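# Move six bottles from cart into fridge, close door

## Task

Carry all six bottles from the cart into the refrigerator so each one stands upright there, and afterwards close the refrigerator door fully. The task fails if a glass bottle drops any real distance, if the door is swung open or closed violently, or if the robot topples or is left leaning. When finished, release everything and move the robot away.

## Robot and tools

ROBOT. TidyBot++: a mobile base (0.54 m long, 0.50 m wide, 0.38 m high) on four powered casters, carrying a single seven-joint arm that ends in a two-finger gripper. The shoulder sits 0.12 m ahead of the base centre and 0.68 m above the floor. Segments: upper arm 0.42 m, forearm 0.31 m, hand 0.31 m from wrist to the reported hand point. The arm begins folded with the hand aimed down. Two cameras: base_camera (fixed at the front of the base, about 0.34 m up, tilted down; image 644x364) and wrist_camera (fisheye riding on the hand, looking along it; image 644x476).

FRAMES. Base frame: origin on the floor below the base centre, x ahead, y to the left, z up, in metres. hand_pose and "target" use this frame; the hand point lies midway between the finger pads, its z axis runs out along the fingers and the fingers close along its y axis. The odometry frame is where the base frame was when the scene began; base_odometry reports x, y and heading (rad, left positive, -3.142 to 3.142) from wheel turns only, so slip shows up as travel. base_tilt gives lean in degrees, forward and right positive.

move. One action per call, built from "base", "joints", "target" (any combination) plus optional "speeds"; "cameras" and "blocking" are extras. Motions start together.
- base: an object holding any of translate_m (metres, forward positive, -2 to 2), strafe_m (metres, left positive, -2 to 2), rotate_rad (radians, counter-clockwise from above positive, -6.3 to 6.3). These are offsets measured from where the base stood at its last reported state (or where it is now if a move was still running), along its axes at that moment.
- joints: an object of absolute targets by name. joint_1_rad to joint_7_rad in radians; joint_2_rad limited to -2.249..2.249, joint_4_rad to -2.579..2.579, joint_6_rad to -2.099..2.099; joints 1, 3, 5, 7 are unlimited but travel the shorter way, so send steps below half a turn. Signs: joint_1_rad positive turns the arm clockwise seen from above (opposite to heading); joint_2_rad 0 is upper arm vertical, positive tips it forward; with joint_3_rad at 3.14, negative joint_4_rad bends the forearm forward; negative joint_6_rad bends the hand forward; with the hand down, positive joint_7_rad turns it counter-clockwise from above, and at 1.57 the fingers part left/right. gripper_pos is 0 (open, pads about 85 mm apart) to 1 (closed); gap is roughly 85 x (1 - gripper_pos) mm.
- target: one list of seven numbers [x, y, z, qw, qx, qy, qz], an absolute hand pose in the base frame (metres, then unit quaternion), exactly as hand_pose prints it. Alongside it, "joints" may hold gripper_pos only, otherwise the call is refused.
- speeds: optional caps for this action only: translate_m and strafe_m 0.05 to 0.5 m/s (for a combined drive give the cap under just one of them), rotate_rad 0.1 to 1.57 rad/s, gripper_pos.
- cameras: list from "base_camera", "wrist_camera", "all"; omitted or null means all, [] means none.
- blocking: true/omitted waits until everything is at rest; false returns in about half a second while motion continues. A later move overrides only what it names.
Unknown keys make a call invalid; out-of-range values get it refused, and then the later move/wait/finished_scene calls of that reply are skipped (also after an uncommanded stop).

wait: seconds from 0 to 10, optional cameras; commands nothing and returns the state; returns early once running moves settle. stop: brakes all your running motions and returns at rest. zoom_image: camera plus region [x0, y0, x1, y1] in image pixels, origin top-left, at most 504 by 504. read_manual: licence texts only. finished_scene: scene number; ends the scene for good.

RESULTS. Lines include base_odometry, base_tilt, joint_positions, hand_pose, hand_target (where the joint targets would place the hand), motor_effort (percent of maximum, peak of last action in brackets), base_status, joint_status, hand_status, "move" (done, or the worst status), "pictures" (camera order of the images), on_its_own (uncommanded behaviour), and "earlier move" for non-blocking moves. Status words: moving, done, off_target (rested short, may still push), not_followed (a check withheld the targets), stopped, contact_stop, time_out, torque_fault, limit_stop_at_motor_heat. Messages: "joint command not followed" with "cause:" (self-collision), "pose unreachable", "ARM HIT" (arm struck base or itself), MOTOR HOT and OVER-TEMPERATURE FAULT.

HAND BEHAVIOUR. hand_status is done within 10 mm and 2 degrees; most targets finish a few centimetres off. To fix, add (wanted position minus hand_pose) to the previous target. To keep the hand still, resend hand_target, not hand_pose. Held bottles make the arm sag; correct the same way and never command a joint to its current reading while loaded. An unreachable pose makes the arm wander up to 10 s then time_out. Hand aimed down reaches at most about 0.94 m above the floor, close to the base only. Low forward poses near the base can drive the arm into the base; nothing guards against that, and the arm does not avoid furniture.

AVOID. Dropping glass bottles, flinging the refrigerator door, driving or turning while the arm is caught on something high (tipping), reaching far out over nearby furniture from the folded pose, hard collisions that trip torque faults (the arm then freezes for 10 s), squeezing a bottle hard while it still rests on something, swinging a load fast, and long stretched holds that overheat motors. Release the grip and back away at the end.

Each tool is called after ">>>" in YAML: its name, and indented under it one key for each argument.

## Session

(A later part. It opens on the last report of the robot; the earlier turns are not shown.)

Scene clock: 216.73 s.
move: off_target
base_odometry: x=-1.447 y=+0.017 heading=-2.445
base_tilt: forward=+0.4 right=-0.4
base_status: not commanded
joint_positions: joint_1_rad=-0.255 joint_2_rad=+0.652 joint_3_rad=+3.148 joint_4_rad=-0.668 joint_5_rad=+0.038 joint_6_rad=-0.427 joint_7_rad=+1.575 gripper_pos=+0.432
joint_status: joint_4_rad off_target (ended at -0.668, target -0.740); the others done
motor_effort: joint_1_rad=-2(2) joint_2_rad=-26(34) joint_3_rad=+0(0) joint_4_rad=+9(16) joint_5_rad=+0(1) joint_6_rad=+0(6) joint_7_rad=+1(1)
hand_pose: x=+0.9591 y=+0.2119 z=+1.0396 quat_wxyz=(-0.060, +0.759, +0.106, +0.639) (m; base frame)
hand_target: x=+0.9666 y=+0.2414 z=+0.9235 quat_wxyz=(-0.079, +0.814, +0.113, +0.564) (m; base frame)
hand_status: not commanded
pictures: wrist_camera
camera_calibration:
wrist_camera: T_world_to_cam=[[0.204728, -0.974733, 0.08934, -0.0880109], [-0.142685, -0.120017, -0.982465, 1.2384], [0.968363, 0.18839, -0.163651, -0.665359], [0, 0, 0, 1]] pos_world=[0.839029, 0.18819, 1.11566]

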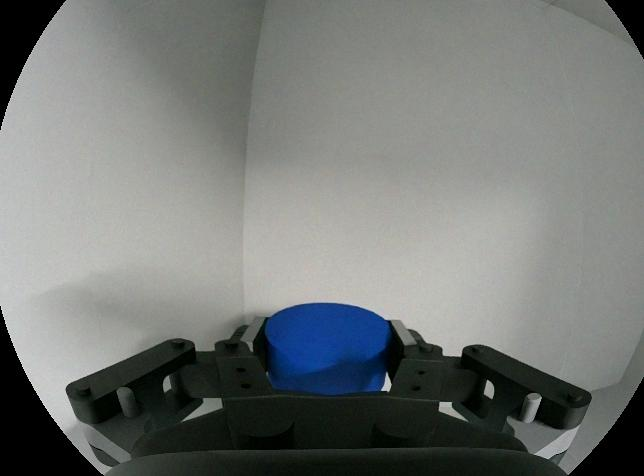

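>>> move:
  joints: {"joint_2_rad": 0.675, "joint_4_rad": -0.66}
  cameras: []

>>> move:
  joints: {"gripper_pos": 0.3}
  cameras: ["wrist_camera"]

Scene clock: 225.53 s.
move: done
base_odometry: x=-1.447 y=+0.017 heading=-2.445
base_tilt: forward=+0.4 right=-0.4
base_status: not commanded
joint_positions: joint_1_rad=-0.255 joint_2_rad=+0.652 joint_3_rad=+3.148 joint_4_rad=-0.664 joint_5_rad=+0.038 joint_6_rad=-0.430 joint_7_rad=+1.575 gripper_pos=+0.432
joint_status: all done
motor_effort: joint_1_rad=-1(2) joint_2_rad=-34(35) joint_3_rad=+0(1) joint_4_rad=+16(16) joint_5_rad=+0(1) joint_6_rad=+6(6) joint_7_rad=+1(1)
hand_pose: x=+0.9589 y=+0.2119 z=+1.0408 quat_wxyz=(-0.060, +0.759, +0.106, +0.640) (m; base frame)
hand_target: x=+0.9571 y=+0.2387 z=+1.0115 quat_wxyz=(-0.086, +0.778, +0.107, +0.614) (m; base frame)
hand_status: not commanded
pictures: none
No camera images: "cameras" was empty.

Scene clock: 226.27 s.
move: done
base_odometry: x=-1.447 y=+0.017 heading=-2.445
base_tilt: forward=+0.4 right=-0.4
base_status: not commanded
joint_positions: joint_1_rad=-0.255 joint_2_rad=+0.659 joint_3_rad=+3.148 joint_4_rad=-0.664 joint_5_rad=+0.038 joint_6_rad=-0.431 joint_7_rad=+1.575 gripper_pos=+0.300
joint_status: all done
motor_effort: joint_1_rad=-1(2) joint_2_rad=-38(40) joint_3_rad=+0(1) joint_4_rad=+19(19) joint_5_rad=+0(1) joint_6_rad=+9(9) joint_7_rad=+0(1)
hand_pose: x=+0.9612 y=+0.2125 z=+1.0346 quat_wxyz=(-0.060, +0.761, +0.107, +0.637) (m; base frame)
hand_target: x=+0.9571 y=+0.2387 z=+1.0115 quat_wxyz=(-0.086, +0.778, +0.107, +0.614) (m; base frame)
hand_status: not commanded
pictures: wrist_camera
camera_calibration:
wrist_camera: T_world_to_cam=[[0.205267, -0.974592, 0.0896402, -0.0883088], [-0.149471, -0.121733, -0.981244, 1.23952], [0.967225, 0.188018, -0.170661, -0.659857], [0, 0, 0, 1]] pos_world=[0.841628, 0.188891, 1.11157]

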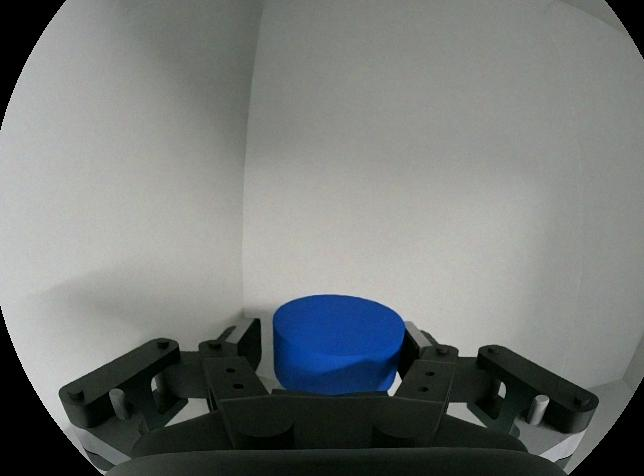

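>>> move:
  joints: {"gripper_pos": 0.0}
  cameras: ["wrist_camera"]

Scene clock: 228.23 s.
move: done
base_odometry: x=-1.447 y=+0.017 heading=-2.445
base_tilt: forward=+0.4 right=-0.4
base_status: not commanded
joint_positions: joint_1_rad=-0.259 joint_2_rad=+0.659 joint_3_rad=+3.148 joint_4_rad=-0.664 joint_5_rad=+0.038 joint_6_rad=-0.431 joint_7_rad=+1.575 gripper_pos=+0.000
joint_status: all done
motor_effort: joint_1_rad=+0(1) joint_2_rad=-39(40) joint_3_rad=+0(1) joint_4_rad=+19(19) joint_5_rad=+0(1) joint_6_rad=+9(9) joint_7_rad=+1(1)
hand_pose: x=+0.9604 y=+0.2156 z=+1.0346 quat_wxyz=(-0.061, +0.761, +0.108, +0.637) (m; base frame)
hand_target: x=+0.9571 y=+0.2387 z=+1.0115 quat_wxyz=(-0.086, +0.778, +0.107, +0.614) (m; base frame)
hand_status: not commanded
pictures: wrist_camera
camera_calibration:
wrist_camera: T_world_to_cam=[[0.208877, -0.973825, 0.0896416, -0.0887394], [-0.149047, -0.122293, -0.981239, 1.23946], [0.966517, 0.191597, -0.17069, -0.659753], [0, 0, 0, 1]] pos_world=[0.840936, 0.191568, 1.11155]

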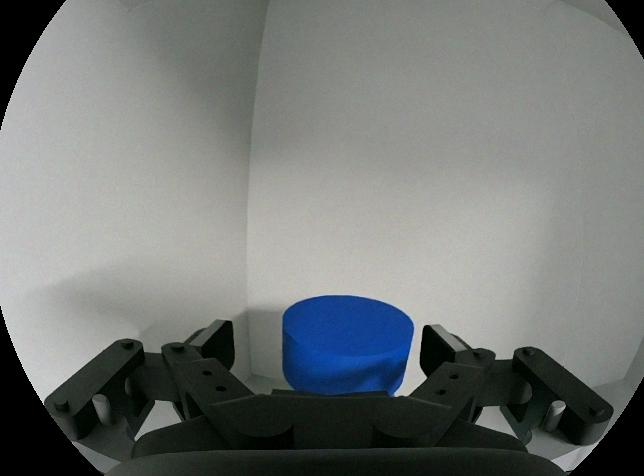

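>>> move:
  joints: {"joint_2_rad": 0.02, "joint_4_rad": -1.46, "joint_6_rad": -0.19}
  cameras: ["wrist_camera"]

Scene clock: 235.37 s.
move: done
base_odometry: x=-1.447 y=+0.017 heading=-2.445
base_tilt: forward=+0.4 right=-0.4
base_status: not commanded
joint_positions: joint_1_rad=-0.259 joint_2_rad=+0.047 joint_3_rad=+3.148 joint_4_rad=-1.440 joint_5_rad=+0.038 joint_6_rad=-0.244 joint_7_rad=+1.575 gripper_pos=+0.000
joint_status: all done
motor_effort: joint_1_rad=+0(1) joint_2_rad=-21(41) joint_3_rad=+1(1) joint_4_rad=+19(20) joint_5_rad=+0(1) joint_6_rad=+9(10) joint_7_rad=+1(1)
hand_pose: x=+0.7395 y=+0.1583 z=+1.0791 quat_wxyz=(-0.065, +0.753, +0.108, +0.645) (m; base frame)
hand_target: x=+0.7259 y=+0.1737 z=+1.1002 quat_wxyz=(-0.093, +0.734, +0.102, +0.665) (m; base frame)
hand_status: not commanded
pictures: wrist_camera
camera_calibration:
wrist_camera: T_world_to_cam=[[0.212391, -0.973378, 0.0861647, -0.101303], [-0.126586, -0.11484, -0.985286, 1.22977], [0.968951, 0.198359, -0.147607, -0.45546], [0, 0, 0, 1]] pos_world=[0.618505, 0.132965, 1.15317]

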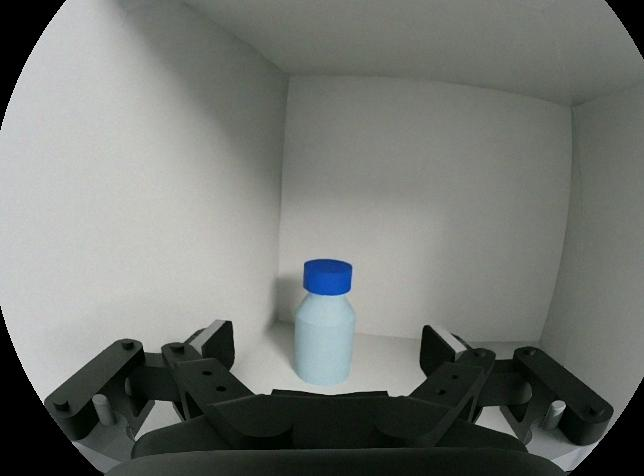

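>>> move:
  joints: {"joint_1_rad": 0.0, "joint_2_rad": -0.53, "joint_4_rad": -1.87, "joint_6_rad": -0.35}
  cameras: []

>>> move:
  base: {"translate_m": -0.553, "strafe_m": -0.66, "rotate_rad": 2.493}
  speeds: {"rotate_rad": 1.25}
  cameras: []

>>> move:
  joints: {"joint_1_rad": -0.476, "joint_2_rad": -0.17, "joint_4_rad": -2.12, "joint_6_rad": 0.22, "gripper_pos": 0.1}
  cameras: ["wrist_camera"]

Scene clock: 257.93 s.
move: done
base_odometry: x=-1.447 y=+0.017 heading=-2.445
base_tilt: forward=+0.4 right=-0.4
base_status: not commanded
joint_positions: joint_1_rad=-0.020 joint_2_rad=-0.521 joint_3_rad=+3.148 joint_4_rad=-1.849 joint_5_rad=+0.038 joint_6_rad=-0.293 joint_7_rad=+1.575 gripper_pos=+0.000
joint_status: all done
motor_effort: joint_1_rad=+0(2) joint_2_rad=-3(23) joint_3_rad=+1(2) joint_4_rad=+18(20) joint_5_rad=-1(1) joint_6_rad=+9(10) joint_7_rad=+0(1)
hand_pose: x=+0.5256 y=+0.0024 z=+1.1067 quat_wxyz=(+0.012, +0.724, +0.015, +0.689) (m; base frame)
hand_target: x=+0.5214 y=+0.0022 z=+1.0797 quat_wxyz=(+0.000, +0.748, +0.000, +0.664) (m; base frame)
hand_status: not commanded
pictures: none
No camera images: "cameras" was empty.

Scene clock: 261.43 s.
move: done
base_odometry: x=-1.447 y=+0.878 heading=+0.048
base_tilt: forward=+0.4 right=-0.4
base_status: done
joint_positions: joint_1_rad=-0.016 joint_2_rad=-0.524 joint_3_rad=+3.142 joint_4_rad=-1.851 joint_5_rad=+0.038 joint_6_rad=-0.293 joint_7_rad=+1.575 gripper_pos=+0.000
joint_status: not commanded
motor_effort: joint_1_rad=+1(1) joint_2_rad=-3(7) joint_3_rad=+2(3) joint_4_rad=+18(20) joint_5_rad=+0(1) joint_6_rad=+9(9) joint_7_rad=+0(1)
hand_pose: x=+0.5245 y=+0.0044 z=+1.1064 quat_wxyz=(+0.012, +0.724, +0.016, +0.689) (m; base frame)
hand_target: x=+0.5214 y=+0.0022 z=+1.0797 quat_wxyz=(+0.000, +0.748, +0.000, +0.664) (m; base frame)
hand_status: not commanded
pictures: none
No camera images: "cameras" was empty.

Scene clock: 263.40 s.
move: done
base_odometry: x=-1.447 y=+0.878 heading=+0.048
base_tilt: forward=+0.3 right=-0.4
base_status: not commanded
joint_positions: joint_1_rad=-0.458 joint_2_rad=-0.180 joint_3_rad=+3.142 joint_4_rad=-2.102 joint_5_rad=+0.038 joint_6_rad=+0.166 joint_7_rad=+1.575 gripper_pos=+0.100
joint_status: all done
motor_effort: joint_1_rad=+0(2) joint_2_rad=-13(15) joint_3_rad=+1(2) joint_4_rad=+18(20) joint_5_rad=-1(1) joint_6_rad=+9(10) joint_7_rad=+0(1)
hand_pose: x=+0.5891 y=+0.2356 z=+0.9306 quat_wxyz=(-0.135, +0.745, +0.192, +0.624) (m; base frame)
hand_target: x=+0.5874 y=+0.2440 z=+0.9308 quat_wxyz=(-0.154, +0.740, +0.180, +0.630) (m; base frame)
hand_status: not commanded
pictures: wrist_camera
camera_calibration:
wrist_camera: T_world_to_cam=[[0.42317, -0.902096, 0.0845631, -0.120799], [-0.121513, -0.148993, -0.981344, 1.07468], [0.897865, 0.404999, -0.172666, -0.33038], [0, 0, 0, 1]] pos_world=[0.478343, 0.184952, 1.0078]

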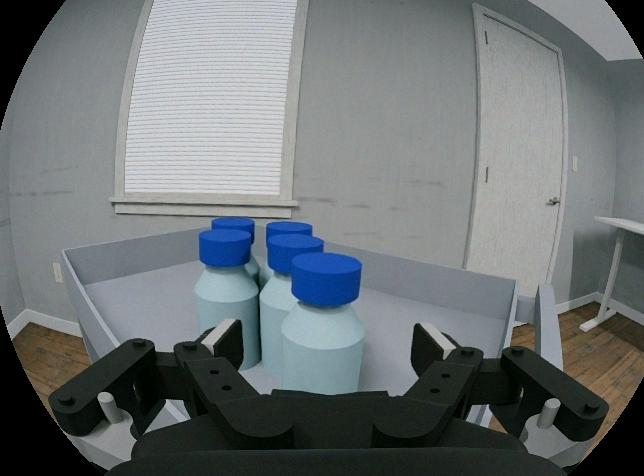

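>>> move:
  joints: {"joint_2_rad": 0.125, "joint_4_rad": -1.818, "joint_6_rad": 0.26}
  cameras: ["wrist_camera"]

Scene clock: 267.53 s.
move: done
base_odometry: x=-1.447 y=+0.878 heading=+0.048
base_tilt: forward=+0.4 right=-0.4
base_status: not commanded
joint_positions: joint_1_rad=-0.458 joint_2_rad=+0.115 joint_3_rad=+3.142 joint_4_rad=-1.848 joint_5_rad=+0.038 joint_6_rad=+0.207 joint_7_rad=+1.575 gripper_pos=+0.100
joint_status: all done
motor_effort: joint_1_rad=+1(1) joint_2_rad=-22(24) joint_3_rad=+1(1) joint_4_rad=+18(20) joint_5_rad=-1(1) joint_6_rad=+9(11) joint_7_rad=+1(1)
hand_pose: x=+0.6955 y=+0.2886 z=+0.9225 quat_wxyz=(-0.135, +0.745, +0.192, +0.624) (m; base frame)
hand_target: x=+0.6998 y=+0.3020 z=+0.9501 quat_wxyz=(-0.158, +0.725, +0.176, +0.647) (m; base frame)
hand_status: not commanded
pictures: wrist_camera
camera_calibration:
wrist_camera: T_world_to_cam=[[0.424513, -0.901518, 0.083985, -0.117879], [-0.121833, -0.14879, -0.981335, 1.08772], [0.897188, 0.406357, -0.172998, -0.448474], [0, 0, 0, 1]] pos_world=[0.584926, 0.237812, 0.999731]

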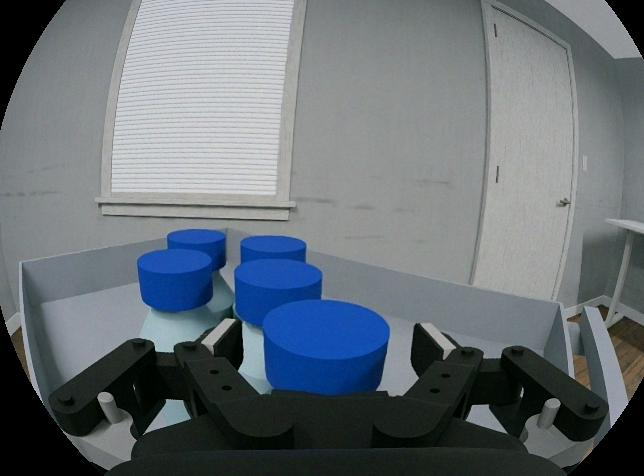

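>>> move:
  joints: {"gripper_pos": 0.6}
  cameras: []

>>> move:
  joints: {"joint_2_rad": 0.03, "joint_4_rad": -1.39, "joint_6_rad": -0.29}
  cameras: ["wrist_camera"]

Scene clock: 271.10 s.
move: off_target
base_odometry: x=-1.447 y=+0.878 heading=+0.048
base_tilt: forward=+0.3 right=-0.4
base_status: not commanded
joint_positions: joint_1_rad=-0.459 joint_2_rad=+0.115 joint_3_rad=+3.142 joint_4_rad=-1.847 joint_5_rad=+0.038 joint_6_rad=+0.208 joint_7_rad=+1.575 gripper_pos=+0.434
joint_status: gripper_pos off_target (ended at +0.434, target +0.600)
motor_effort: joint_1_rad=+0(1) joint_2_rad=-21(23) joint_3_rad=+0(2) joint_4_rad=+19(19) joint_5_rad=-1(1) joint_6_rad=+9(10) joint_7_rad=-1(1)
hand_pose: x=+0.6955 y=+0.2891 z=+0.9232 quat_wxyz=(-0.136, +0.744, +0.193, +0.625) (m; base frame)
hand_target: x=+0.6998 y=+0.3020 z=+0.9501 quat_wxyz=(-0.158, +0.725, +0.176, +0.647) (m; base frame)
hand_status: not commanded
pictures: none
No camera images: "cameras" was empty.

Scene clock: 273.03 s.
move: done
base_odometry: x=-1.447 y=+0.878 heading=+0.048
base_tilt: forward=+0.3 right=-0.4
base_status: not commanded
joint_positions: joint_1_rad=-0.460 joint_2_rad=+0.090 joint_3_rad=+3.142 joint_4_rad=-1.446 joint_5_rad=+0.038 joint_6_rad=-0.253 joint_7_rad=+1.575 gripper_pos=+0.434
joint_status: all done
motor_effort: joint_1_rad=+0(2) joint_2_rad=-28(30) joint_3_rad=+1(1) joint_4_rad=+23(26) joint_5_rad=-1(2) joint_6_rad=+13(16) joint_7_rad=+1(1)
hand_pose: x=+0.7074 y=+0.2895 z=+1.0443 quat_wxyz=(-0.127, +0.756, +0.190, +0.613) (m; base frame)
hand_target: x=+0.6794 y=+0.2915 z=+1.1064 quat_wxyz=(-0.156, +0.733, +0.178, +0.638) (m; base frame)
hand_status: not commanded
pictures: wrist_camera
camera_calibration:
wrist_camera: T_world_to_cam=[[0.412814, -0.906567, 0.087866, -0.126722], [-0.152173, -0.163762, -0.974692, 1.22764], [0.898013, 0.388996, -0.205559, -0.399979], [0, 0, 0, 1]] pos_world=[0.598313, 0.241749, 1.12548]

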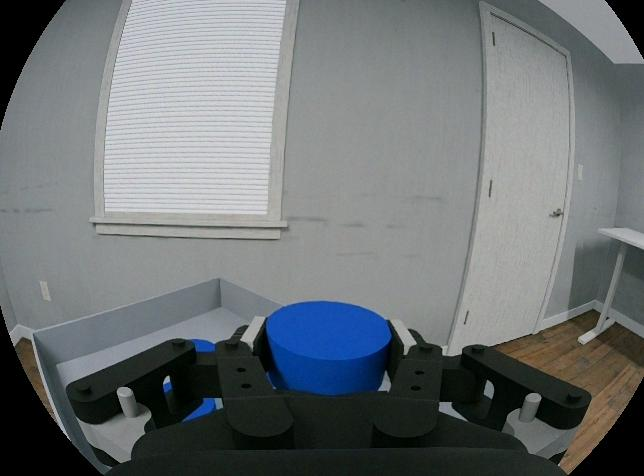

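>>> move:
  joints: {"joint_1_rad": 0.0, "joint_2_rad": -0.54, "joint_4_rad": -1.87, "joint_6_rad": -0.4}
  cameras: []

>>> move:
  base: {"translate_m": -0.041, "strafe_m": -0.86, "rotate_rad": -2.493}
  cameras: ["wrist_camera"]

Scene clock: 277.90 s.
move: done
base_odometry: x=-1.447 y=+0.878 heading=+0.048
base_tilt: forward=+0.4 right=-0.4
base_status: not commanded
joint_positions: joint_1_rad=-0.019 joint_2_rad=-0.509 joint_3_rad=+3.143 joint_4_rad=-1.879 joint_5_rad=+0.038 joint_6_rad=-0.366 joint_7_rad=+1.575 gripper_pos=+0.434
joint_status: all done
motor_effort: joint_1_rad=+0(3) joint_2_rad=-7(30) joint_3_rad=+1(3) joint_4_rad=+23(25) joint_5_rad=+0(1) joint_6_rad=+13(14) joint_7_rad=+0(1)
hand_pose: x=+0.5291 y=+0.0040 z=+1.0609 quat_wxyz=(+0.012, +0.763, +0.017, +0.646) (m; base frame)
hand_target: x=+0.5153 y=+0.0022 z=+1.0683 quat_wxyz=(+0.000, +0.761, +0.000, +0.649) (m; base frame)
hand_status: not commanded
pictures: none
No camera images: "cameras" was empty.

Scene clock: 281.43 s.
move: done
base_odometry: x=-1.446 y=+0.017 heading=-2.445
base_tilt: forward=+0.4 right=-0.4
base_status: done
joint_positions: joint_1_rad=-0.012 joint_2_rad=-0.509 joint_3_rad=+3.138 joint_4_rad=-1.879 joint_5_rad=+0.037 joint_6_rad=-0.367 joint_7_rad=+1.575 gripper_pos=+0.434
joint_status: not commanded
motor_effort: joint_1_rad=+0(2) joint_2_rad=-7(9) joint_3_rad=+2(5) joint_4_rad=+23(25) joint_5_rad=-1(1) joint_6_rad=+13(14) joint_7_rad=+0(1)
hand_pose: x=+0.5290 y=+0.0044 z=+1.0604 quat_wxyz=(+0.013, +0.763, +0.017, +0.646) (m; base frame)
hand_target: x=+0.5153 y=+0.0022 z=+1.0683 quat_wxyz=(+0.000, +0.761, +0.000, +0.649) (m; base frame)
hand_status: not commanded
pictures: wrist_camera
camera_calibration:
wrist_camera: T_world_to_cam=[[-0.0251634, -0.995879, 0.0871258, -0.0800467], [-0.156624, -0.0821496, -0.984236, 1.18166], [0.987338, -0.0384128, -0.153912, -0.225694], [0, 0, 0, 1]] pos_world=[0.405898, 0.00868641, 1.13527]

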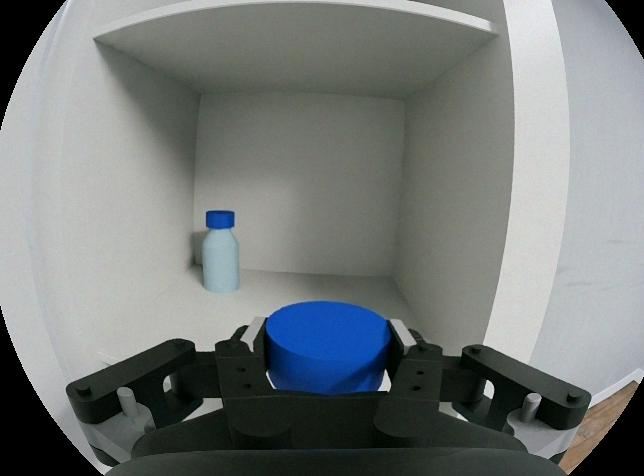

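>>> move:
  joints: {"joint_1_rad": -0.125, "joint_2_rad": 0.0, "joint_4_rad": -1.45, "joint_6_rad": -0.2}
  cameras: ["wrist_camera"]

Scene clock: 298.07 s.
move: off_target
base_odometry: x=-1.446 y=+0.017 heading=-2.445
base_tilt: forward=+0.3 right=-0.4
base_status: not commanded
joint_positions: joint_1_rad=-0.106 joint_2_rad=+0.018 joint_3_rad=+3.138 joint_4_rad=-1.513 joint_5_rad=+0.037 joint_6_rad=-0.282 joint_7_rad=+1.575 gripper_pos=+0.434
joint_status: joint_4_rad off_target (ended at -1.513, target -1.450); the others done
motor_effort: joint_1_rad=+0(2) joint_2_rad=-25(27) joint_3_rad=+1(2) joint_4_rad=+24(25) joint_5_rad=-1(1) joint_6_rad=+13(15) joint_7_rad=+1(1)
hand_pose: x=+0.7392 y=+0.0664 z=+1.0411 quat_wxyz=(-0.018, +0.785, +0.056, +0.617) (m; base frame)
hand_target: x=+0.7362 y=+0.0799 z=+1.1158 quat_wxyz=(-0.043, +0.733, +0.046, +0.677) (m; base frame)
hand_status: not commanded
pictures: wrist_camera
camera_calibration:
wrist_camera: T_world_to_cam=[[0.0779584, -0.993051, 0.0881643, -0.0888188], [-0.220675, -0.103428, -0.969848, 1.23445], [0.972227, 0.0561521, -0.227204, -0.352602], [0, 0, 0, 1]] pos_world=[0.622146, 0.059275, 1.12495]

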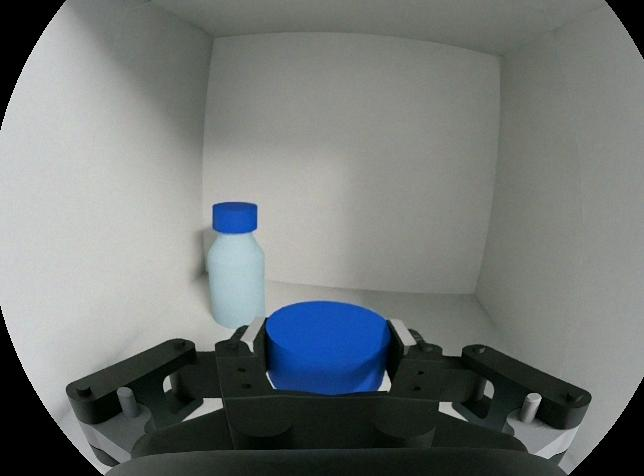

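>>> move:
  joints: {"joint_2_rad": -0.03, "joint_4_rad": -1.38, "joint_6_rad": -0.22}
  cameras: []

>>> move:
  joints: {"joint_1_rad": -0.125, "joint_2_rad": 0.5, "joint_4_rad": -0.72, "joint_6_rad": -0.53}
  cameras: ["wrist_camera"]

Scene clock: 300.97 s.
move: done
base_odometry: x=-1.446 y=+0.017 heading=-2.445
base_tilt: forward=+0.4 right=-0.4
base_status: not commanded
joint_positions: joint_1_rad=-0.106 joint_2_rad=+0.015 joint_3_rad=+3.138 joint_4_rad=-1.434 joint_5_rad=+0.037 joint_6_rad=-0.282 joint_7_rad=+1.575 gripper_pos=+0.434
joint_status: all done
motor_effort: joint_1_rad=+0(1) joint_2_rad=-25(27) joint_3_rad=+1(1) joint_4_rad=+23(26) joint_5_rad=+0(1) joint_6_rad=+14(16) joint_7_rad=+0(1)
hand_pose: x=+0.7411 y=+0.0666 z=+1.0913 quat_wxyz=(-0.019, +0.759, +0.053, +0.648) (m; base frame)
hand_target: x=+0.7194 y=+0.0778 z=+1.1715 quat_wxyz=(-0.045, +0.705, +0.044, +0.706) (m; base frame)
hand_status: not commanded
pictures: none
No camera images: "cameras" was empty.

Scene clock: 302.97 s.
move: off_target
base_odometry: x=-1.446 y=+0.017 heading=-2.445
base_tilt: forward=+0.4 right=-0.4
base_status: not commanded
joint_positions: joint_1_rad=-0.106 joint_2_rad=+0.532 joint_3_rad=+3.138 joint_4_rad=-0.783 joint_5_rad=+0.037 joint_6_rad=-0.494 joint_7_rad=+1.575 gripper_pos=+0.434
joint_status: joint_4_rad off_target (ended at -0.783, target -0.720); the others done
motor_effort: joint_1_rad=+0(1) joint_2_rad=-42(45) joint_3_rad=+0(1) joint_4_rad=+23(25) joint_5_rad=+0(1) joint_6_rad=+13(15) joint_7_rad=+0(1)
hand_pose: x=+0.9346 y=+0.0845 z=+1.0509 quat_wxyz=(-0.016, +0.784, +0.051, +0.618) (m; base frame)
hand_target: x=+0.9157 y=+0.1023 z=+1.1036 quat_wxyz=(-0.041, +0.766, +0.048, +0.640) (m; base frame)
hand_status: not commanded
pictures: wrist_camera
camera_calibration:
wrist_camera: T_world_to_cam=[[0.0694177, -0.993968, 0.0849001, -0.0754628], [-0.218555, -0.098191, -0.970872, 1.28758], [0.973352, 0.0488404, -0.224053, -0.545181], [0, 0, 0, 1]] pos_world=[0.817298, 0.0780479, 1.13433]

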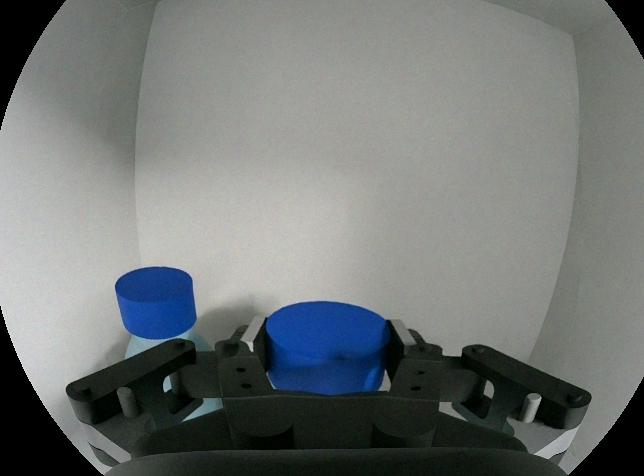

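>>> move:
  joints: {"joint_2_rad": 0.54, "joint_4_rad": -0.74, "joint_6_rad": -0.5}
  cameras: ["wrist_camera"]

Scene clock: 305.87 s.
move: done
base_odometry: x=-1.446 y=+0.017 heading=-2.445
base_tilt: forward=+0.4 right=-0.4
base_status: not commanded
joint_positions: joint_1_rad=-0.106 joint_2_rad=+0.542 joint_3_rad=+3.138 joint_4_rad=-0.781 joint_5_rad=+0.037 joint_6_rad=-0.493 joint_7_rad=+1.575 gripper_pos=+0.434
joint_status: all done
motor_effort: joint_1_rad=+1(1) joint_2_rad=-40(42) joint_3_rad=+0(1) joint_4_rad=+20(24) joint_5_rad=+0(1) joint_6_rad=+11(15) joint_7_rad=+0(1)
hand_pose: x=+0.9384 y=+0.0849 z=+1.0437 quat_wxyz=(-0.016, +0.787, +0.051, +0.615) (m; base frame)
hand_target: x=+0.9343 y=+0.1046 z=+1.0682 quat_wxyz=(-0.040, +0.776, +0.048, +0.628) (m; base frame)
hand_status: not commanded
pictures: wrist_camera
camera_calibration:
wrist_camera: T_world_to_cam=[[0.0701323, -0.993894, 0.0851815, -0.0756643], [-0.226372, -0.099021, -0.968995, 1.28691], [0.971513, 0.0486751, -0.231934, -0.540514], [0, 0, 0, 1]] pos_world=[0.821743, 0.0785386, 1.12809]

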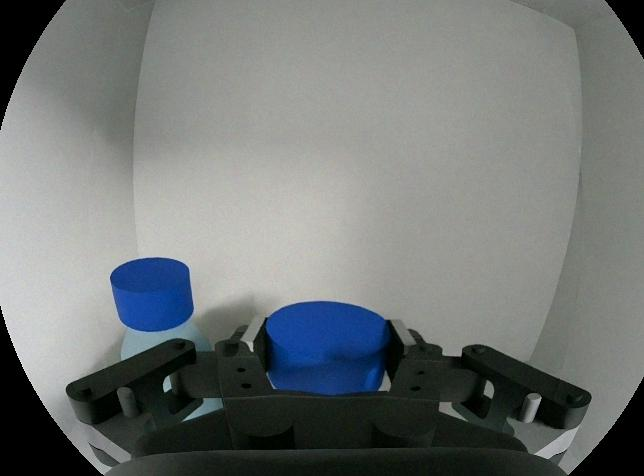

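>>> move:
  joints: {"joint_2_rad": 0.58, "joint_4_rad": -0.76, "joint_6_rad": -0.45}
  cameras: []

>>> move:
  joints: {"joint_2_rad": 0.62, "joint_4_rad": -0.80, "joint_6_rad": -0.43}
  cameras: ["wrist_camera"]

Scene clock: 309.10 s.
move: done
base_odometry: x=-1.446 y=+0.017 heading=-2.445
base_tilt: forward=+0.4 right=-0.4
base_status: not commanded
joint_positions: joint_1_rad=-0.106 joint_2_rad=+0.550 joint_3_rad=+3.138 joint_4_rad=-0.781 joint_5_rad=+0.037 joint_6_rad=-0.475 joint_7_rad=+1.575 gripper_pos=+0.434
joint_status: all done
motor_effort: joint_1_rad=+0(1) joint_2_rad=-35(39) joint_3_rad=+0(1) joint_4_rad=+18(21) joint_5_rad=-1(1) joint_6_rad=+9(12) joint_7_rad=+1(1)
hand_pose: x=+0.9425 y=+0.0856 z=+1.0428 quat_wxyz=(-0.016, +0.783, +0.051, +0.619) (m; base frame)
hand_target: x=+0.9526 y=+0.1069 z=+1.0380 quat_wxyz=(-0.040, +0.779, +0.049, +0.624) (m; base frame)
hand_status: not commanded
pictures: none
No camera images: "cameras" was empty.

Scene clock: 309.80 s.
move: done
base_odometry: x=-1.446 y=+0.017 heading=-2.445
base_tilt: forward=+0.4 right=-0.4
base_status: not commanded
joint_positions: joint_1_rad=-0.106 joint_2_rad=+0.558 joint_3_rad=+3.138 joint_4_rad=-0.781 joint_5_rad=+0.037 joint_6_rad=-0.457 joint_7_rad=+1.575 gripper_pos=+0.434
joint_status: all done
motor_effort: joint_1_rad=-1(1) joint_2_rad=-30(35) joint_3_rad=+0(1) joint_4_rad=+14(18) joint_5_rad=-1(2) joint_6_rad=+6(8) joint_7_rad=+0(1)
hand_pose: x=+0.9465 y=+0.0862 z=+1.0419 quat_wxyz=(-0.017, +0.780, +0.052, +0.623) (m; base frame)
hand_target: x=+0.9666 y=+0.1087 z=+0.9857 quat_wxyz=(-0.039, +0.797, +0.050, +0.601) (m; base frame)
hand_status: not commanded
pictures: wrist_camera
camera_calibration:
wrist_camera: T_world_to_cam=[[0.0697277, -0.993969, 0.0846424, -0.0738156], [-0.206179, -0.0973764, -0.973657, 1.27272], [0.976027, 0.0504394, -0.211726, -0.574309], [0, 0, 0, 1]] pos_world=[0.828097, 0.0795305, 1.12385]

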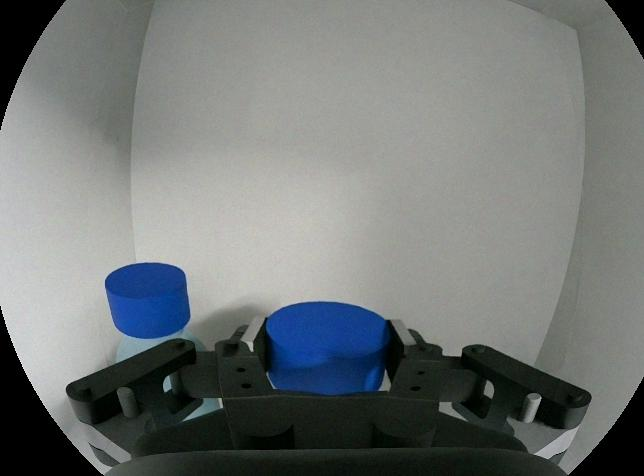

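>>> move:
  joints: {"joint_2_rad": 0.63, "joint_4_rad": -0.86, "joint_6_rad": -0.41}
  cameras: []

>>> move:
  joints: {"joint_2_rad": 0.65, "joint_4_rad": -0.90, "joint_6_rad": -0.39}
  cameras: ["wrist_camera"]

Scene clock: 312.47 s.
move: done
base_odometry: x=-1.446 y=+0.017 heading=-2.445
base_tilt: forward=+0.4 right=-0.4
base_status: not commanded
joint_positions: joint_1_rad=-0.106 joint_2_rad=+0.557 joint_3_rad=+3.138 joint_4_rad=-0.799 joint_5_rad=+0.037 joint_6_rad=-0.423 joint_7_rad=+1.575 gripper_pos=+0.434
joint_status: all done
motor_effort: joint_1_rad=-1(3) joint_2_rad=-23(30) joint_3_rad=+0(1) joint_4_rad=+12(16) joint_5_rad=-2(2) joint_6_rad=+4(6) joint_7_rad=-1(1)
hand_pose: x=+0.9487 y=+0.0868 z=+1.0411 quat_wxyz=(-0.017, +0.775, +0.052, +0.629) (m; base frame)
hand_target: x=+0.9678 y=+0.1089 z=+0.9465 quat_wxyz=(-0.037, +0.812, +0.051, +0.580) (m; base frame)
hand_status: not commanded
pictures: none
No camera images: "cameras" was empty.

Scene clock: 313.17 s.
move: off_target
base_odometry: x=-1.446 y=+0.017 heading=-2.445
base_tilt: forward=+0.3 right=-0.3
base_status: not commanded
joint_positions: joint_1_rad=-0.106 joint_2_rad=+0.557 joint_3_rad=+3.138 joint_4_rad=-0.820 joint_5_rad=+0.037 joint_6_rad=-0.382 joint_7_rad=+1.575 gripper_pos=+0.434
joint_status: joint_4_rad off_target (ended at -0.820, target -0.900); the others done
motor_effort: joint_1_rad=+0(2) joint_2_rad=-19(23) joint_3_rad=+0(1) joint_4_rad=+8(12) joint_5_rad=-1(2) joint_6_rad=+1(5) joint_7_rad=+0(1)
hand_pose: x=+0.9512 y=+0.0878 z=+1.0408 quat_wxyz=(-0.018, +0.769, +0.052, +0.637) (m; base frame)
hand_target: x=+0.9712 y=+0.1093 z=+0.9110 quat_wxyz=(-0.036, +0.823, +0.051, +0.564) (m; base frame)
hand_status: not commanded
pictures: wrist_camera
camera_calibration:
wrist_camera: T_world_to_cam=[[0.069574, -0.994047, 0.0838441, -0.0715616], [-0.170678, -0.0946699, -0.980768, 1.24625], [0.982867, 0.0539256, -0.176249, -0.62297], [0, 0, 0, 1]] pos_world=[0.829983, 0.0804406, 1.11848]

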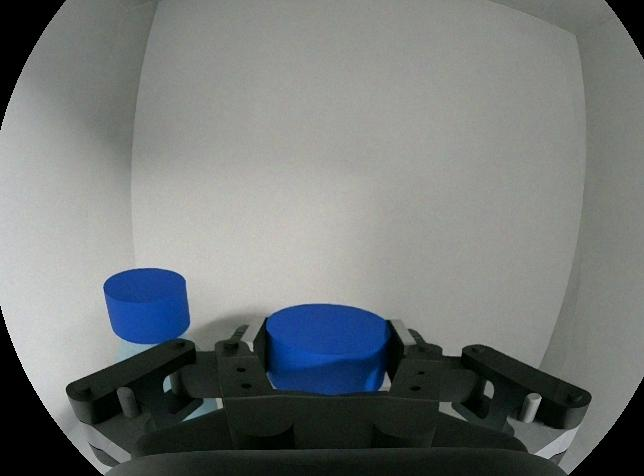

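>>> move:
  joints: {"gripper_pos": 0.3}
  cameras: ["wrist_camera"]

Scene clock: 315.97 s.
move: done
base_odometry: x=-1.446 y=+0.017 heading=-2.445
base_tilt: forward=+0.4 right=-0.4
base_status: not commanded
joint_positions: joint_1_rad=-0.108 joint_2_rad=+0.590 joint_3_rad=+3.141 joint_4_rad=-0.847 joint_5_rad=+0.037 joint_6_rad=-0.359 joint_7_rad=+1.575 gripper_pos=+0.299
joint_status: all done
motor_effort: joint_1_rad=-2(3) joint_2_rad=-26(33) joint_3_rad=-1(3) joint_4_rad=+10(16) joint_5_rad=-1(3) joint_6_rad=+0(14) joint_7_rad=+0(1)
hand_pose: x=+0.9633 y=+0.0892 z=+1.0041 quat_wxyz=(-0.017, +0.780, +0.053, +0.623) (m; base frame)
hand_target: x=+0.9712 y=+0.1093 z=+0.9110 quat_wxyz=(-0.036, +0.823, +0.051, +0.564) (m; base frame)
hand_status: not commanded
pictures: wrist_camera
camera_calibration:
wrist_camera: T_world_to_cam=[[0.0726673, -0.993593, 0.0865575, -0.0736543], [-0.205601, -0.0998464, -0.973529, 1.23926], [0.975934, 0.0529474, -0.211539, -0.599211], [0, 0, 0, 1]] pos_world=[0.844936, 0.0822798, 1.08607]

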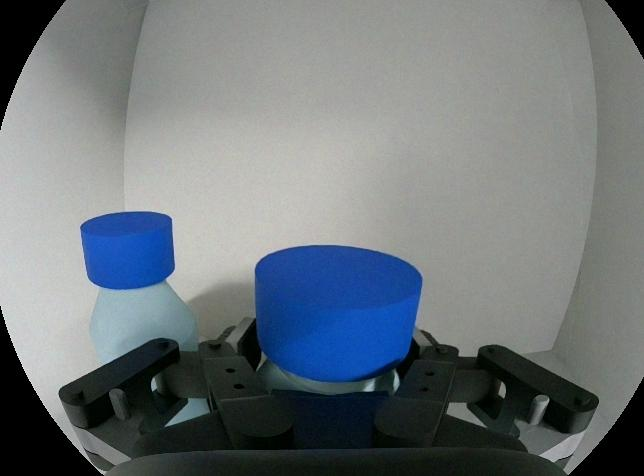

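>>> move:
  joints: {"joint_2_rad": 0.53, "joint_4_rad": -0.77, "joint_6_rad": -0.43, "gripper_pos": 0.15}
  cameras: ["wrist_camera"]

Scene clock: 321.83 s.
move: done
base_odometry: x=-1.446 y=+0.017 heading=-2.445
base_tilt: forward=+0.4 right=-0.4
base_status: not commanded
joint_positions: joint_1_rad=-0.110 joint_2_rad=+0.557 joint_3_rad=+3.141 joint_4_rad=-0.792 joint_5_rad=+0.037 joint_6_rad=-0.398 joint_7_rad=+1.575 gripper_pos=+0.150
joint_status: all done
motor_effort: joint_1_rad=-1(4) joint_2_rad=-36(42) joint_3_rad=+0(2) joint_4_rad=+19(22) joint_5_rad=-1(2) joint_6_rad=+9(10) joint_7_rad=+0(1)
hand_pose: x=+0.9497 y=+0.0891 z=+1.0538 quat_wxyz=(-0.018, +0.765, +0.052, +0.642) (m; base frame)
hand_target: x=+0.9353 y=+0.1048 z=+1.0796 quat_wxyz=(-0.042, +0.760, +0.047, +0.647) (m; base frame)
hand_status: not commanded
pictures: wrist_camera
camera_calibration:
wrist_camera: T_world_to_cam=[[0.0692187, -0.994019, 0.0844716, -0.0715537], [-0.157971, -0.0945279, -0.982909, 1.24901], [0.985015, 0.0546915, -0.16357, -0.634698], [0, 0, 0, 1]] pos_world=[0.827447, 0.0816528, 1.12989]

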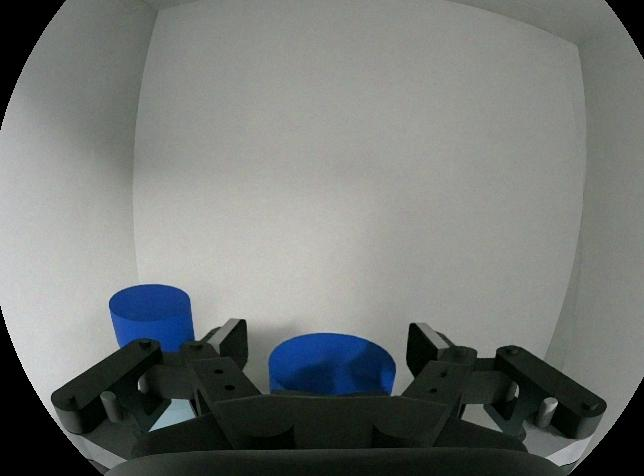

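>>> move:
  joints: {"joint_2_rad": 0.02, "joint_4_rad": -1.46, "joint_6_rad": -0.22}
  cameras: ["wrist_camera"]

Scene clock: 325.33 s.
move: done
base_odometry: x=-1.446 y=+0.017 heading=-2.445
base_tilt: forward=+0.4 right=-0.4
base_status: not commanded
joint_positions: joint_1_rad=-0.110 joint_2_rad=+0.047 joint_3_rad=+3.141 joint_4_rad=-1.439 joint_5_rad=+0.037 joint_6_rad=-0.274 joint_7_rad=+1.575 gripper_pos=+0.150
joint_status: all done
motor_effort: joint_1_rad=+0(1) joint_2_rad=-21(38) joint_3_rad=+1(1) joint_4_rad=+19(21) joint_5_rad=+0(1) joint_6_rad=+8(10) joint_7_rad=+0(1)
hand_pose: x=+0.7539 y=+0.0689 z=+1.0705 quat_wxyz=(-0.019, +0.769, +0.055, +0.637) (m; base frame)
hand_target: x=+0.7439 y=+0.0809 z=+1.0909 quat_wxyz=(-0.042, +0.750, +0.047, +0.659) (m; base frame)
hand_status: not commanded
pictures: wrist_camera
camera_calibration:
wrist_camera: T_world_to_cam=[[0.0749745, -0.993456, 0.0861651, -0.0856226], [-0.170128, -0.0978848, -0.980548, 1.23941], [0.982566, 0.0588571, -0.176353, -0.422818], [0, 0, 0, 1]] pos_world=[0.632725, 0.0611433, 1.14812]

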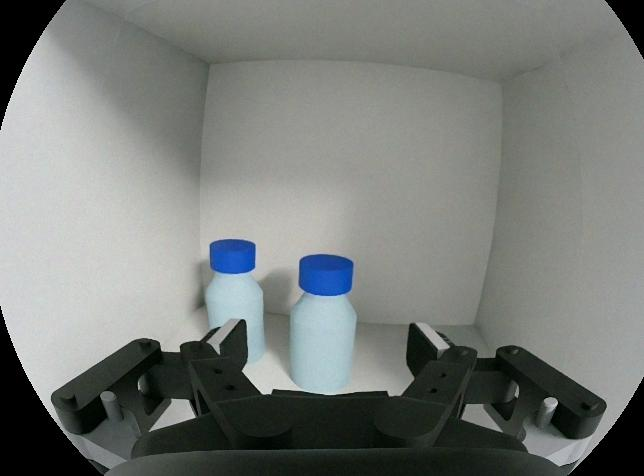

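>>> move:
  joints: {"joint_1_rad": 0.0, "joint_2_rad": -0.53, "joint_4_rad": -1.87, "joint_6_rad": -0.35, "gripper_pos": 0.2}
  cameras: []

>>> move:
  base: {"translate_m": -0.86, "strafe_m": -1.066, "rotate_rad": 2.493}
  speeds: {"rotate_rad": 1.25}
  cameras: ["wrist_camera"]

Scene clock: 349.10 s.
move: done
base_odometry: x=-1.446 y=+0.017 heading=-2.445
base_tilt: forward=+0.4 right=-0.4
base_status: not commanded
joint_positions: joint_1_rad=-0.020 joint_2_rad=-0.521 joint_3_rad=+3.141 joint_4_rad=-1.849 joint_5_rad=+0.037 joint_6_rad=-0.294 joint_7_rad=+1.575 gripper_pos=+0.200
joint_status: all done
motor_effort: joint_1_rad=+0(2) joint_2_rad=-3(23) joint_3_rad=+1(2) joint_4_rad=+18(20) joint_5_rad=+0(1) joint_6_rad=+9(10) joint_7_rad=+0(1)
hand_pose: x=+0.5255 y=+0.0068 z=+1.1064 quat_wxyz=(+0.010, +0.725, +0.018, +0.689) (m; base frame)
hand_target: x=+0.5214 y=+0.0022 z=+1.0797 quat_wxyz=(+0.000, +0.748, +0.000, +0.664) (m; base frame)
hand_status: not commanded
pictures: none
No camera images: "cameras" was empty.

Scene clock: 353.80 s.
move: done
base_odometry: x=-1.470 y=+1.387 heading=+0.048
base_tilt: forward=+0.4 right=-0.4
base_status: done
joint_positions: joint_1_rad=-0.014 joint_2_rad=-0.522 joint_3_rad=+3.138 joint_4_rad=-1.851 joint_5_rad=+0.037 joint_6_rad=-0.294 joint_7_rad=+1.575 gripper_pos=+0.200
joint_status: not commanded
motor_effort: joint_1_rad=+0(1) joint_2_rad=-3(6) joint_3_rad=+1(3) joint_4_rad=+19(20) joint_5_rad=-1(1) joint_6_rad=+9(9) joint_7_rad=+0(1)
hand_pose: x=+0.5251 y=+0.0056 z=+1.1055 quat_wxyz=(+0.012, +0.725, +0.017, +0.688) (m; base frame)
hand_target: x=+0.5214 y=+0.0022 z=+1.0797 quat_wxyz=(+0.000, +0.748, +0.000, +0.664) (m; base frame)
hand_status: not commanded
pictures: wrist_camera
camera_calibration:
wrist_camera: T_world_to_cam=[[-0.030828, -0.996141, 0.0821774, -0.0744241], [-0.0435149, -0.080801, -0.99578, 1.17886], [0.998577, -0.0342739, -0.0408561, -0.345806], [0, 0, 0, 1]] pos_world=[0.394318, 0.00926431, 1.16588]

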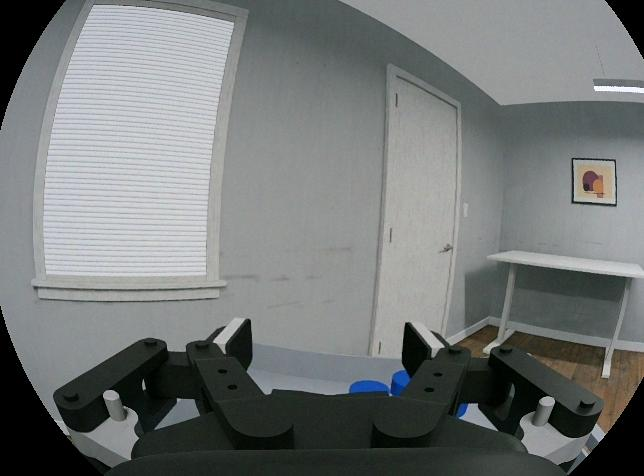

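>>> move:
  joints: {"joint_1_rad": 0.145, "joint_2_rad": -0.36, "joint_4_rad": -2.14, "joint_6_rad": 0.02, "gripper_pos": 0.15}
  cameras: ["wrist_camera"]

Scene clock: 358.37 s.
move: done
base_odometry: x=-1.470 y=+1.387 heading=+0.048
base_tilt: forward=+0.4 right=-0.4
base_status: not commanded
joint_positions: joint_1_rad=+0.125 joint_2_rad=-0.364 joint_3_rad=+3.138 joint_4_rad=-2.126 joint_5_rad=+0.037 joint_6_rad=-0.034 joint_7_rad=+1.575 gripper_pos=+0.150
joint_status: all done
motor_effort: joint_1_rad=+0(1) joint_2_rad=-8(11) joint_3_rad=+1(2) joint_4_rad=+18(21) joint_5_rad=-1(1) joint_6_rad=+9(11) joint_7_rad=+0(1)
hand_pose: x=+0.5778 y=-0.0550 z=+0.9457 quat_wxyz=(+0.052, +0.781, -0.032, +0.621) (m; base frame)
hand_target: x=+0.5794 y=-0.0650 z=+0.9518 quat_wxyz=(+0.046, +0.769, -0.055, +0.636) (m; base frame)
hand_status: not commanded
pictures: wrist_camera
camera_calibration:
wrist_camera: T_world_to_cam=[[-0.144569, -0.985566, 0.0880837, -0.0592953], [-0.223112, -0.0542583, -0.973282, 1.10107], [0.964013, -0.160359, -0.212047, -0.232046], [0, 0, 0, 1]] pos_world=[0.460785, -0.0359079, 1.02767]

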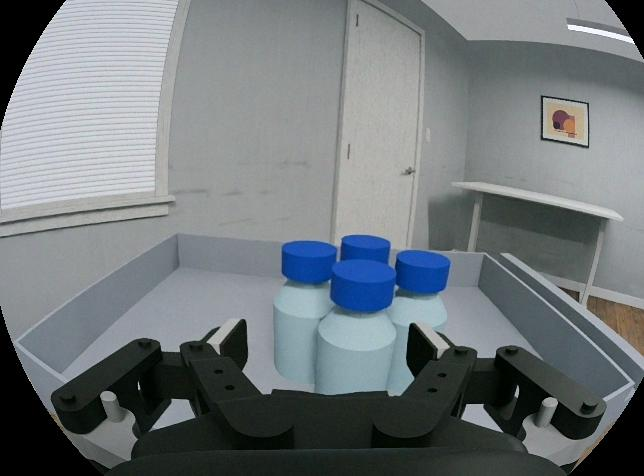

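>>> move:
  joints: {"joint_1_rad": 0.197, "joint_2_rad": -0.165, "joint_4_rad": -2.065, "joint_6_rad": 0.19}
  cameras: ["wrist_camera"]

Scene clock: 369.67 s.
move: done
base_odometry: x=-1.470 y=+1.387 heading=+0.048
base_tilt: forward=+0.4 right=-0.4
base_status: not commanded
joint_positions: joint_1_rad=+0.177 joint_2_rad=-0.172 joint_3_rad=+3.138 joint_4_rad=-2.095 joint_5_rad=+0.037 joint_6_rad=+0.136 joint_7_rad=+1.575 gripper_pos=+0.150
joint_status: all done
motor_effort: joint_1_rad=+0(2) joint_2_rad=-13(15) joint_3_rad=+1(2) joint_4_rad=+18(20) joint_5_rad=-1(1) joint_6_rad=+9(10) joint_7_rad=+1(1)
hand_pose: x=+0.6388 y=-0.0880 z=+0.9212 quat_wxyz=(+0.065, +0.778, -0.050, +0.623) (m; base frame)
hand_target: x=+0.6457 y=-0.1028 z=+0.9520 quat_wxyz=(+0.064, +0.751, -0.074, +0.653) (m; base frame)
hand_status: not commanded
pictures: wrist_camera
camera_calibration:
wrist_camera: T_world_to_cam=[[-0.189995, -0.978051, 0.0855515, -0.0488853], [-0.216233, -0.0433128, -0.975381, 1.08762], [0.957677, -0.203816, -0.203258, -0.309262], [0, 0, 0, 1]] pos_world=[0.522066, -0.063737, 1.00217]

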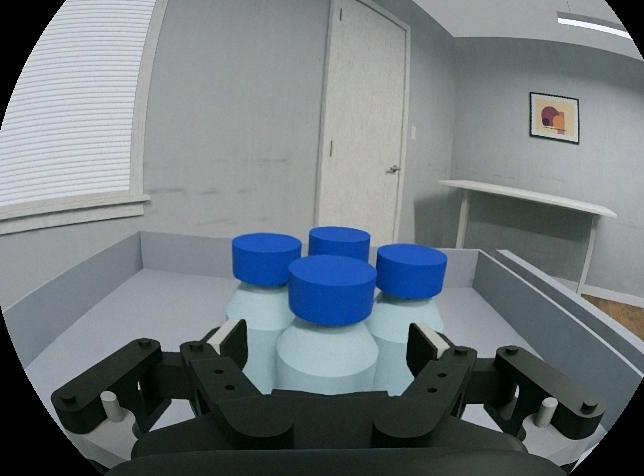

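>>> move:
  joints: {"joint_1_rad": 0.212, "joint_2_rad": 0.005, "joint_4_rad": -1.928, "joint_6_rad": 0.232}
  cameras: ["wrist_camera"]

Scene clock: 374.60 s.
move: done
base_odometry: x=-1.470 y=+1.387 heading=+0.048
base_tilt: forward=+0.4 right=-0.4
base_status: not commanded
joint_positions: joint_1_rad=+0.192 joint_2_rad=-0.003 joint_3_rad=+3.138 joint_4_rad=-1.956 joint_5_rad=+0.037 joint_6_rad=+0.180 joint_7_rad=+1.575 gripper_pos=+0.150
joint_status: all done
motor_effort: joint_1_rad=+1(1) joint_2_rad=-18(20) joint_3_rad=+1(2) joint_4_rad=+17(19) joint_5_rad=-1(1) joint_6_rad=+9(10) joint_7_rad=+0(1)
hand_pose: x=+0.7043 y=-0.1080 z=+0.9229 quat_wxyz=(+0.070, +0.773, -0.055, +0.628) (m; base frame)
hand_target: x=+0.7107 y=-0.1250 z=+0.9508 quat_wxyz=(+0.069, +0.747, -0.079, +0.656) (m; base frame)
hand_status: not commanded
pictures: wrist_camera
camera_calibration:
wrist_camera: T_world_to_cam=[[-0.203954, -0.975359, 0.0841325, -0.0446646], [-0.203389, -0.0418477, -0.978203, 1.09623], [0.95762, -0.21662, -0.189842, -0.389412], [0, 0, 0, 1]] pos_world=[0.586759, -0.0820441, 1.00216]

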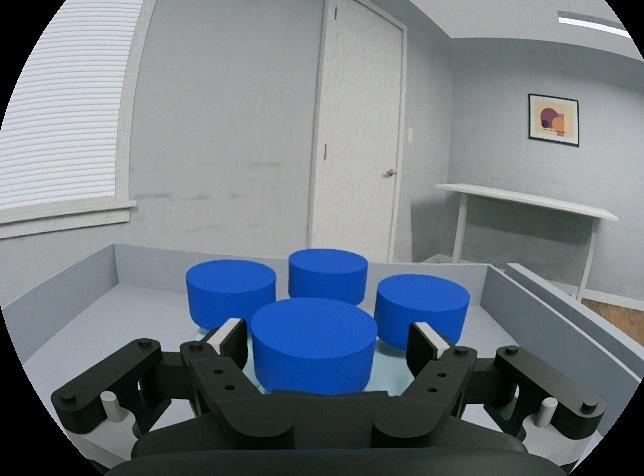

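>>> move:
  joints: {"joint_1_rad": 0.164}
  cameras: ["wrist_camera"]

Scene clock: 377.07 s.
move: done
base_odometry: x=-1.470 y=+1.387 heading=+0.048
base_tilt: forward=+0.4 right=-0.4
base_status: not commanded
joint_positions: joint_1_rad=+0.172 joint_2_rad=-0.003 joint_3_rad=+3.138 joint_4_rad=-1.956 joint_5_rad=+0.037 joint_6_rad=+0.180 joint_7_rad=+1.575 gripper_pos=+0.150
joint_status: all done
motor_effort: joint_1_rad=+0(1) joint_2_rad=-19(19) joint_3_rad=+1(2) joint_4_rad=+18(18) joint_5_rad=+0(1) joint_6_rad=+9(9) joint_7_rad=+0(1)
hand_pose: x=+0.7064 y=-0.0964 z=+0.9230 quat_wxyz=(+0.063, +0.773, -0.047, +0.629) (m; base frame)
hand_target: x=+0.7160 y=-0.0964 z=+0.9508 quat_wxyz=(+0.053, +0.749, -0.061, +0.657) (m; base frame)
hand_status: not commanded
pictures: wrist_camera
camera_calibration:
wrist_camera: T_world_to_cam=[[-0.184674, -0.979193, 0.0841204, -0.0469417], [-0.202141, -0.0459183, -0.978279, 1.09605], [0.961787, -0.197667, -0.189456, -0.390313], [0, 0, 0, 1]] pos_world=[0.588286, -0.0727882, 1.00224]

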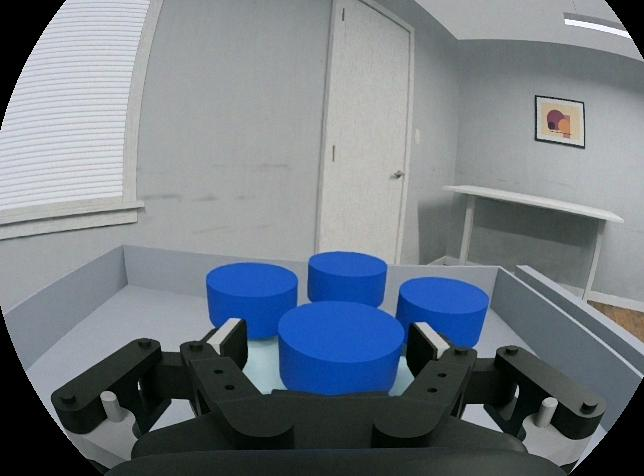

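>>> move:
  joints: {"joint_1_rad": 0.203}
  cameras: ["wrist_camera"]

Scene clock: 380.37 s.
move: done
base_odometry: x=-1.470 y=+1.387 heading=+0.048
base_tilt: forward=+0.4 right=-0.4
base_status: not commanded
joint_positions: joint_1_rad=+0.193 joint_2_rad=-0.003 joint_3_rad=+3.138 joint_4_rad=-1.956 joint_5_rad=+0.037 joint_6_rad=+0.180 joint_7_rad=+1.575 gripper_pos=+0.150
joint_status: all done
motor_effort: joint_1_rad=+0(1) joint_2_rad=-19(19) joint_3_rad=+1(2) joint_4_rad=+18(19) joint_5_rad=-1(1) joint_6_rad=+9(9) joint_7_rad=+0(1)
hand_pose: x=+0.7042 y=-0.1090 z=+0.9230 quat_wxyz=(+0.070, +0.773, -0.056, +0.628) (m; base frame)
hand_target: x=+0.7118 y=-0.1196 z=+0.9508 quat_wxyz=(+0.066, +0.748, -0.076, +0.656) (m; base frame)
hand_status: not commanded
pictures: wrist_camera
camera_calibration:
wrist_camera: T_world_to_cam=[[-0.205672, -0.974999, 0.0841153, -0.0444366], [-0.202963, -0.0415861, -0.978303, 1.09614], [0.957343, -0.218282, -0.189336, -0.389912], [0, 0, 0, 1]] pos_world=[0.586616, -0.0828522, 1.00227]

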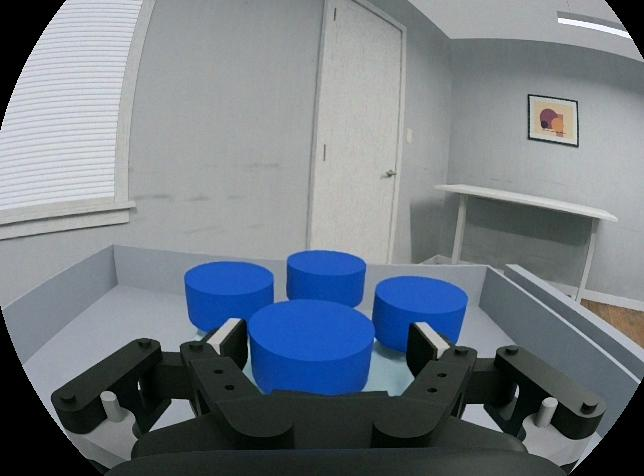

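>>> move:
  joints: {"joint_1_rad": 0.175}
  cameras: ["wrist_camera"]

Scene clock: 382.37 s.
move: done
base_odometry: x=-1.470 y=+1.387 heading=+0.048
base_tilt: forward=+0.4 right=-0.4
base_status: not commanded
joint_positions: joint_1_rad=+0.183 joint_2_rad=-0.003 joint_3_rad=+3.138 joint_4_rad=-1.956 joint_5_rad=+0.037 joint_6_rad=+0.180 joint_7_rad=+1.575 gripper_pos=+0.150
joint_status: all done
motor_effort: joint_1_rad=+0(1) joint_2_rad=-19(19) joint_3_rad=+1(2) joint_4_rad=+18(19) joint_5_rad=-1(1) joint_6_rad=+9(9) joint_7_rad=+0(1)
hand_pose: x=+0.7053 y=-0.1029 z=+0.9231 quat_wxyz=(+0.067, +0.773, -0.052, +0.629) (m; base frame)
hand_target: x=+0.7149 y=-0.1030 z=+0.9508 quat_wxyz=(+0.057, +0.749, -0.065, +0.657) (m; base frame)
hand_status: not commanded
pictures: wrist_camera
camera_calibration:
wrist_camera: T_world_to_cam=[[-0.195552, -0.97708, 0.0841115, -0.0456352], [-0.202404, -0.0437098, -0.978326, 1.09606], [0.959579, -0.208338, -0.189217, -0.390303], [0, 0, 0, 1]] pos_world=[0.587448, -0.0779957, 1.00229]

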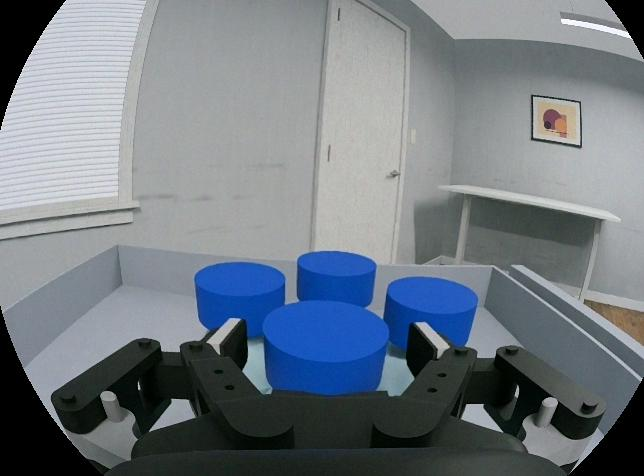

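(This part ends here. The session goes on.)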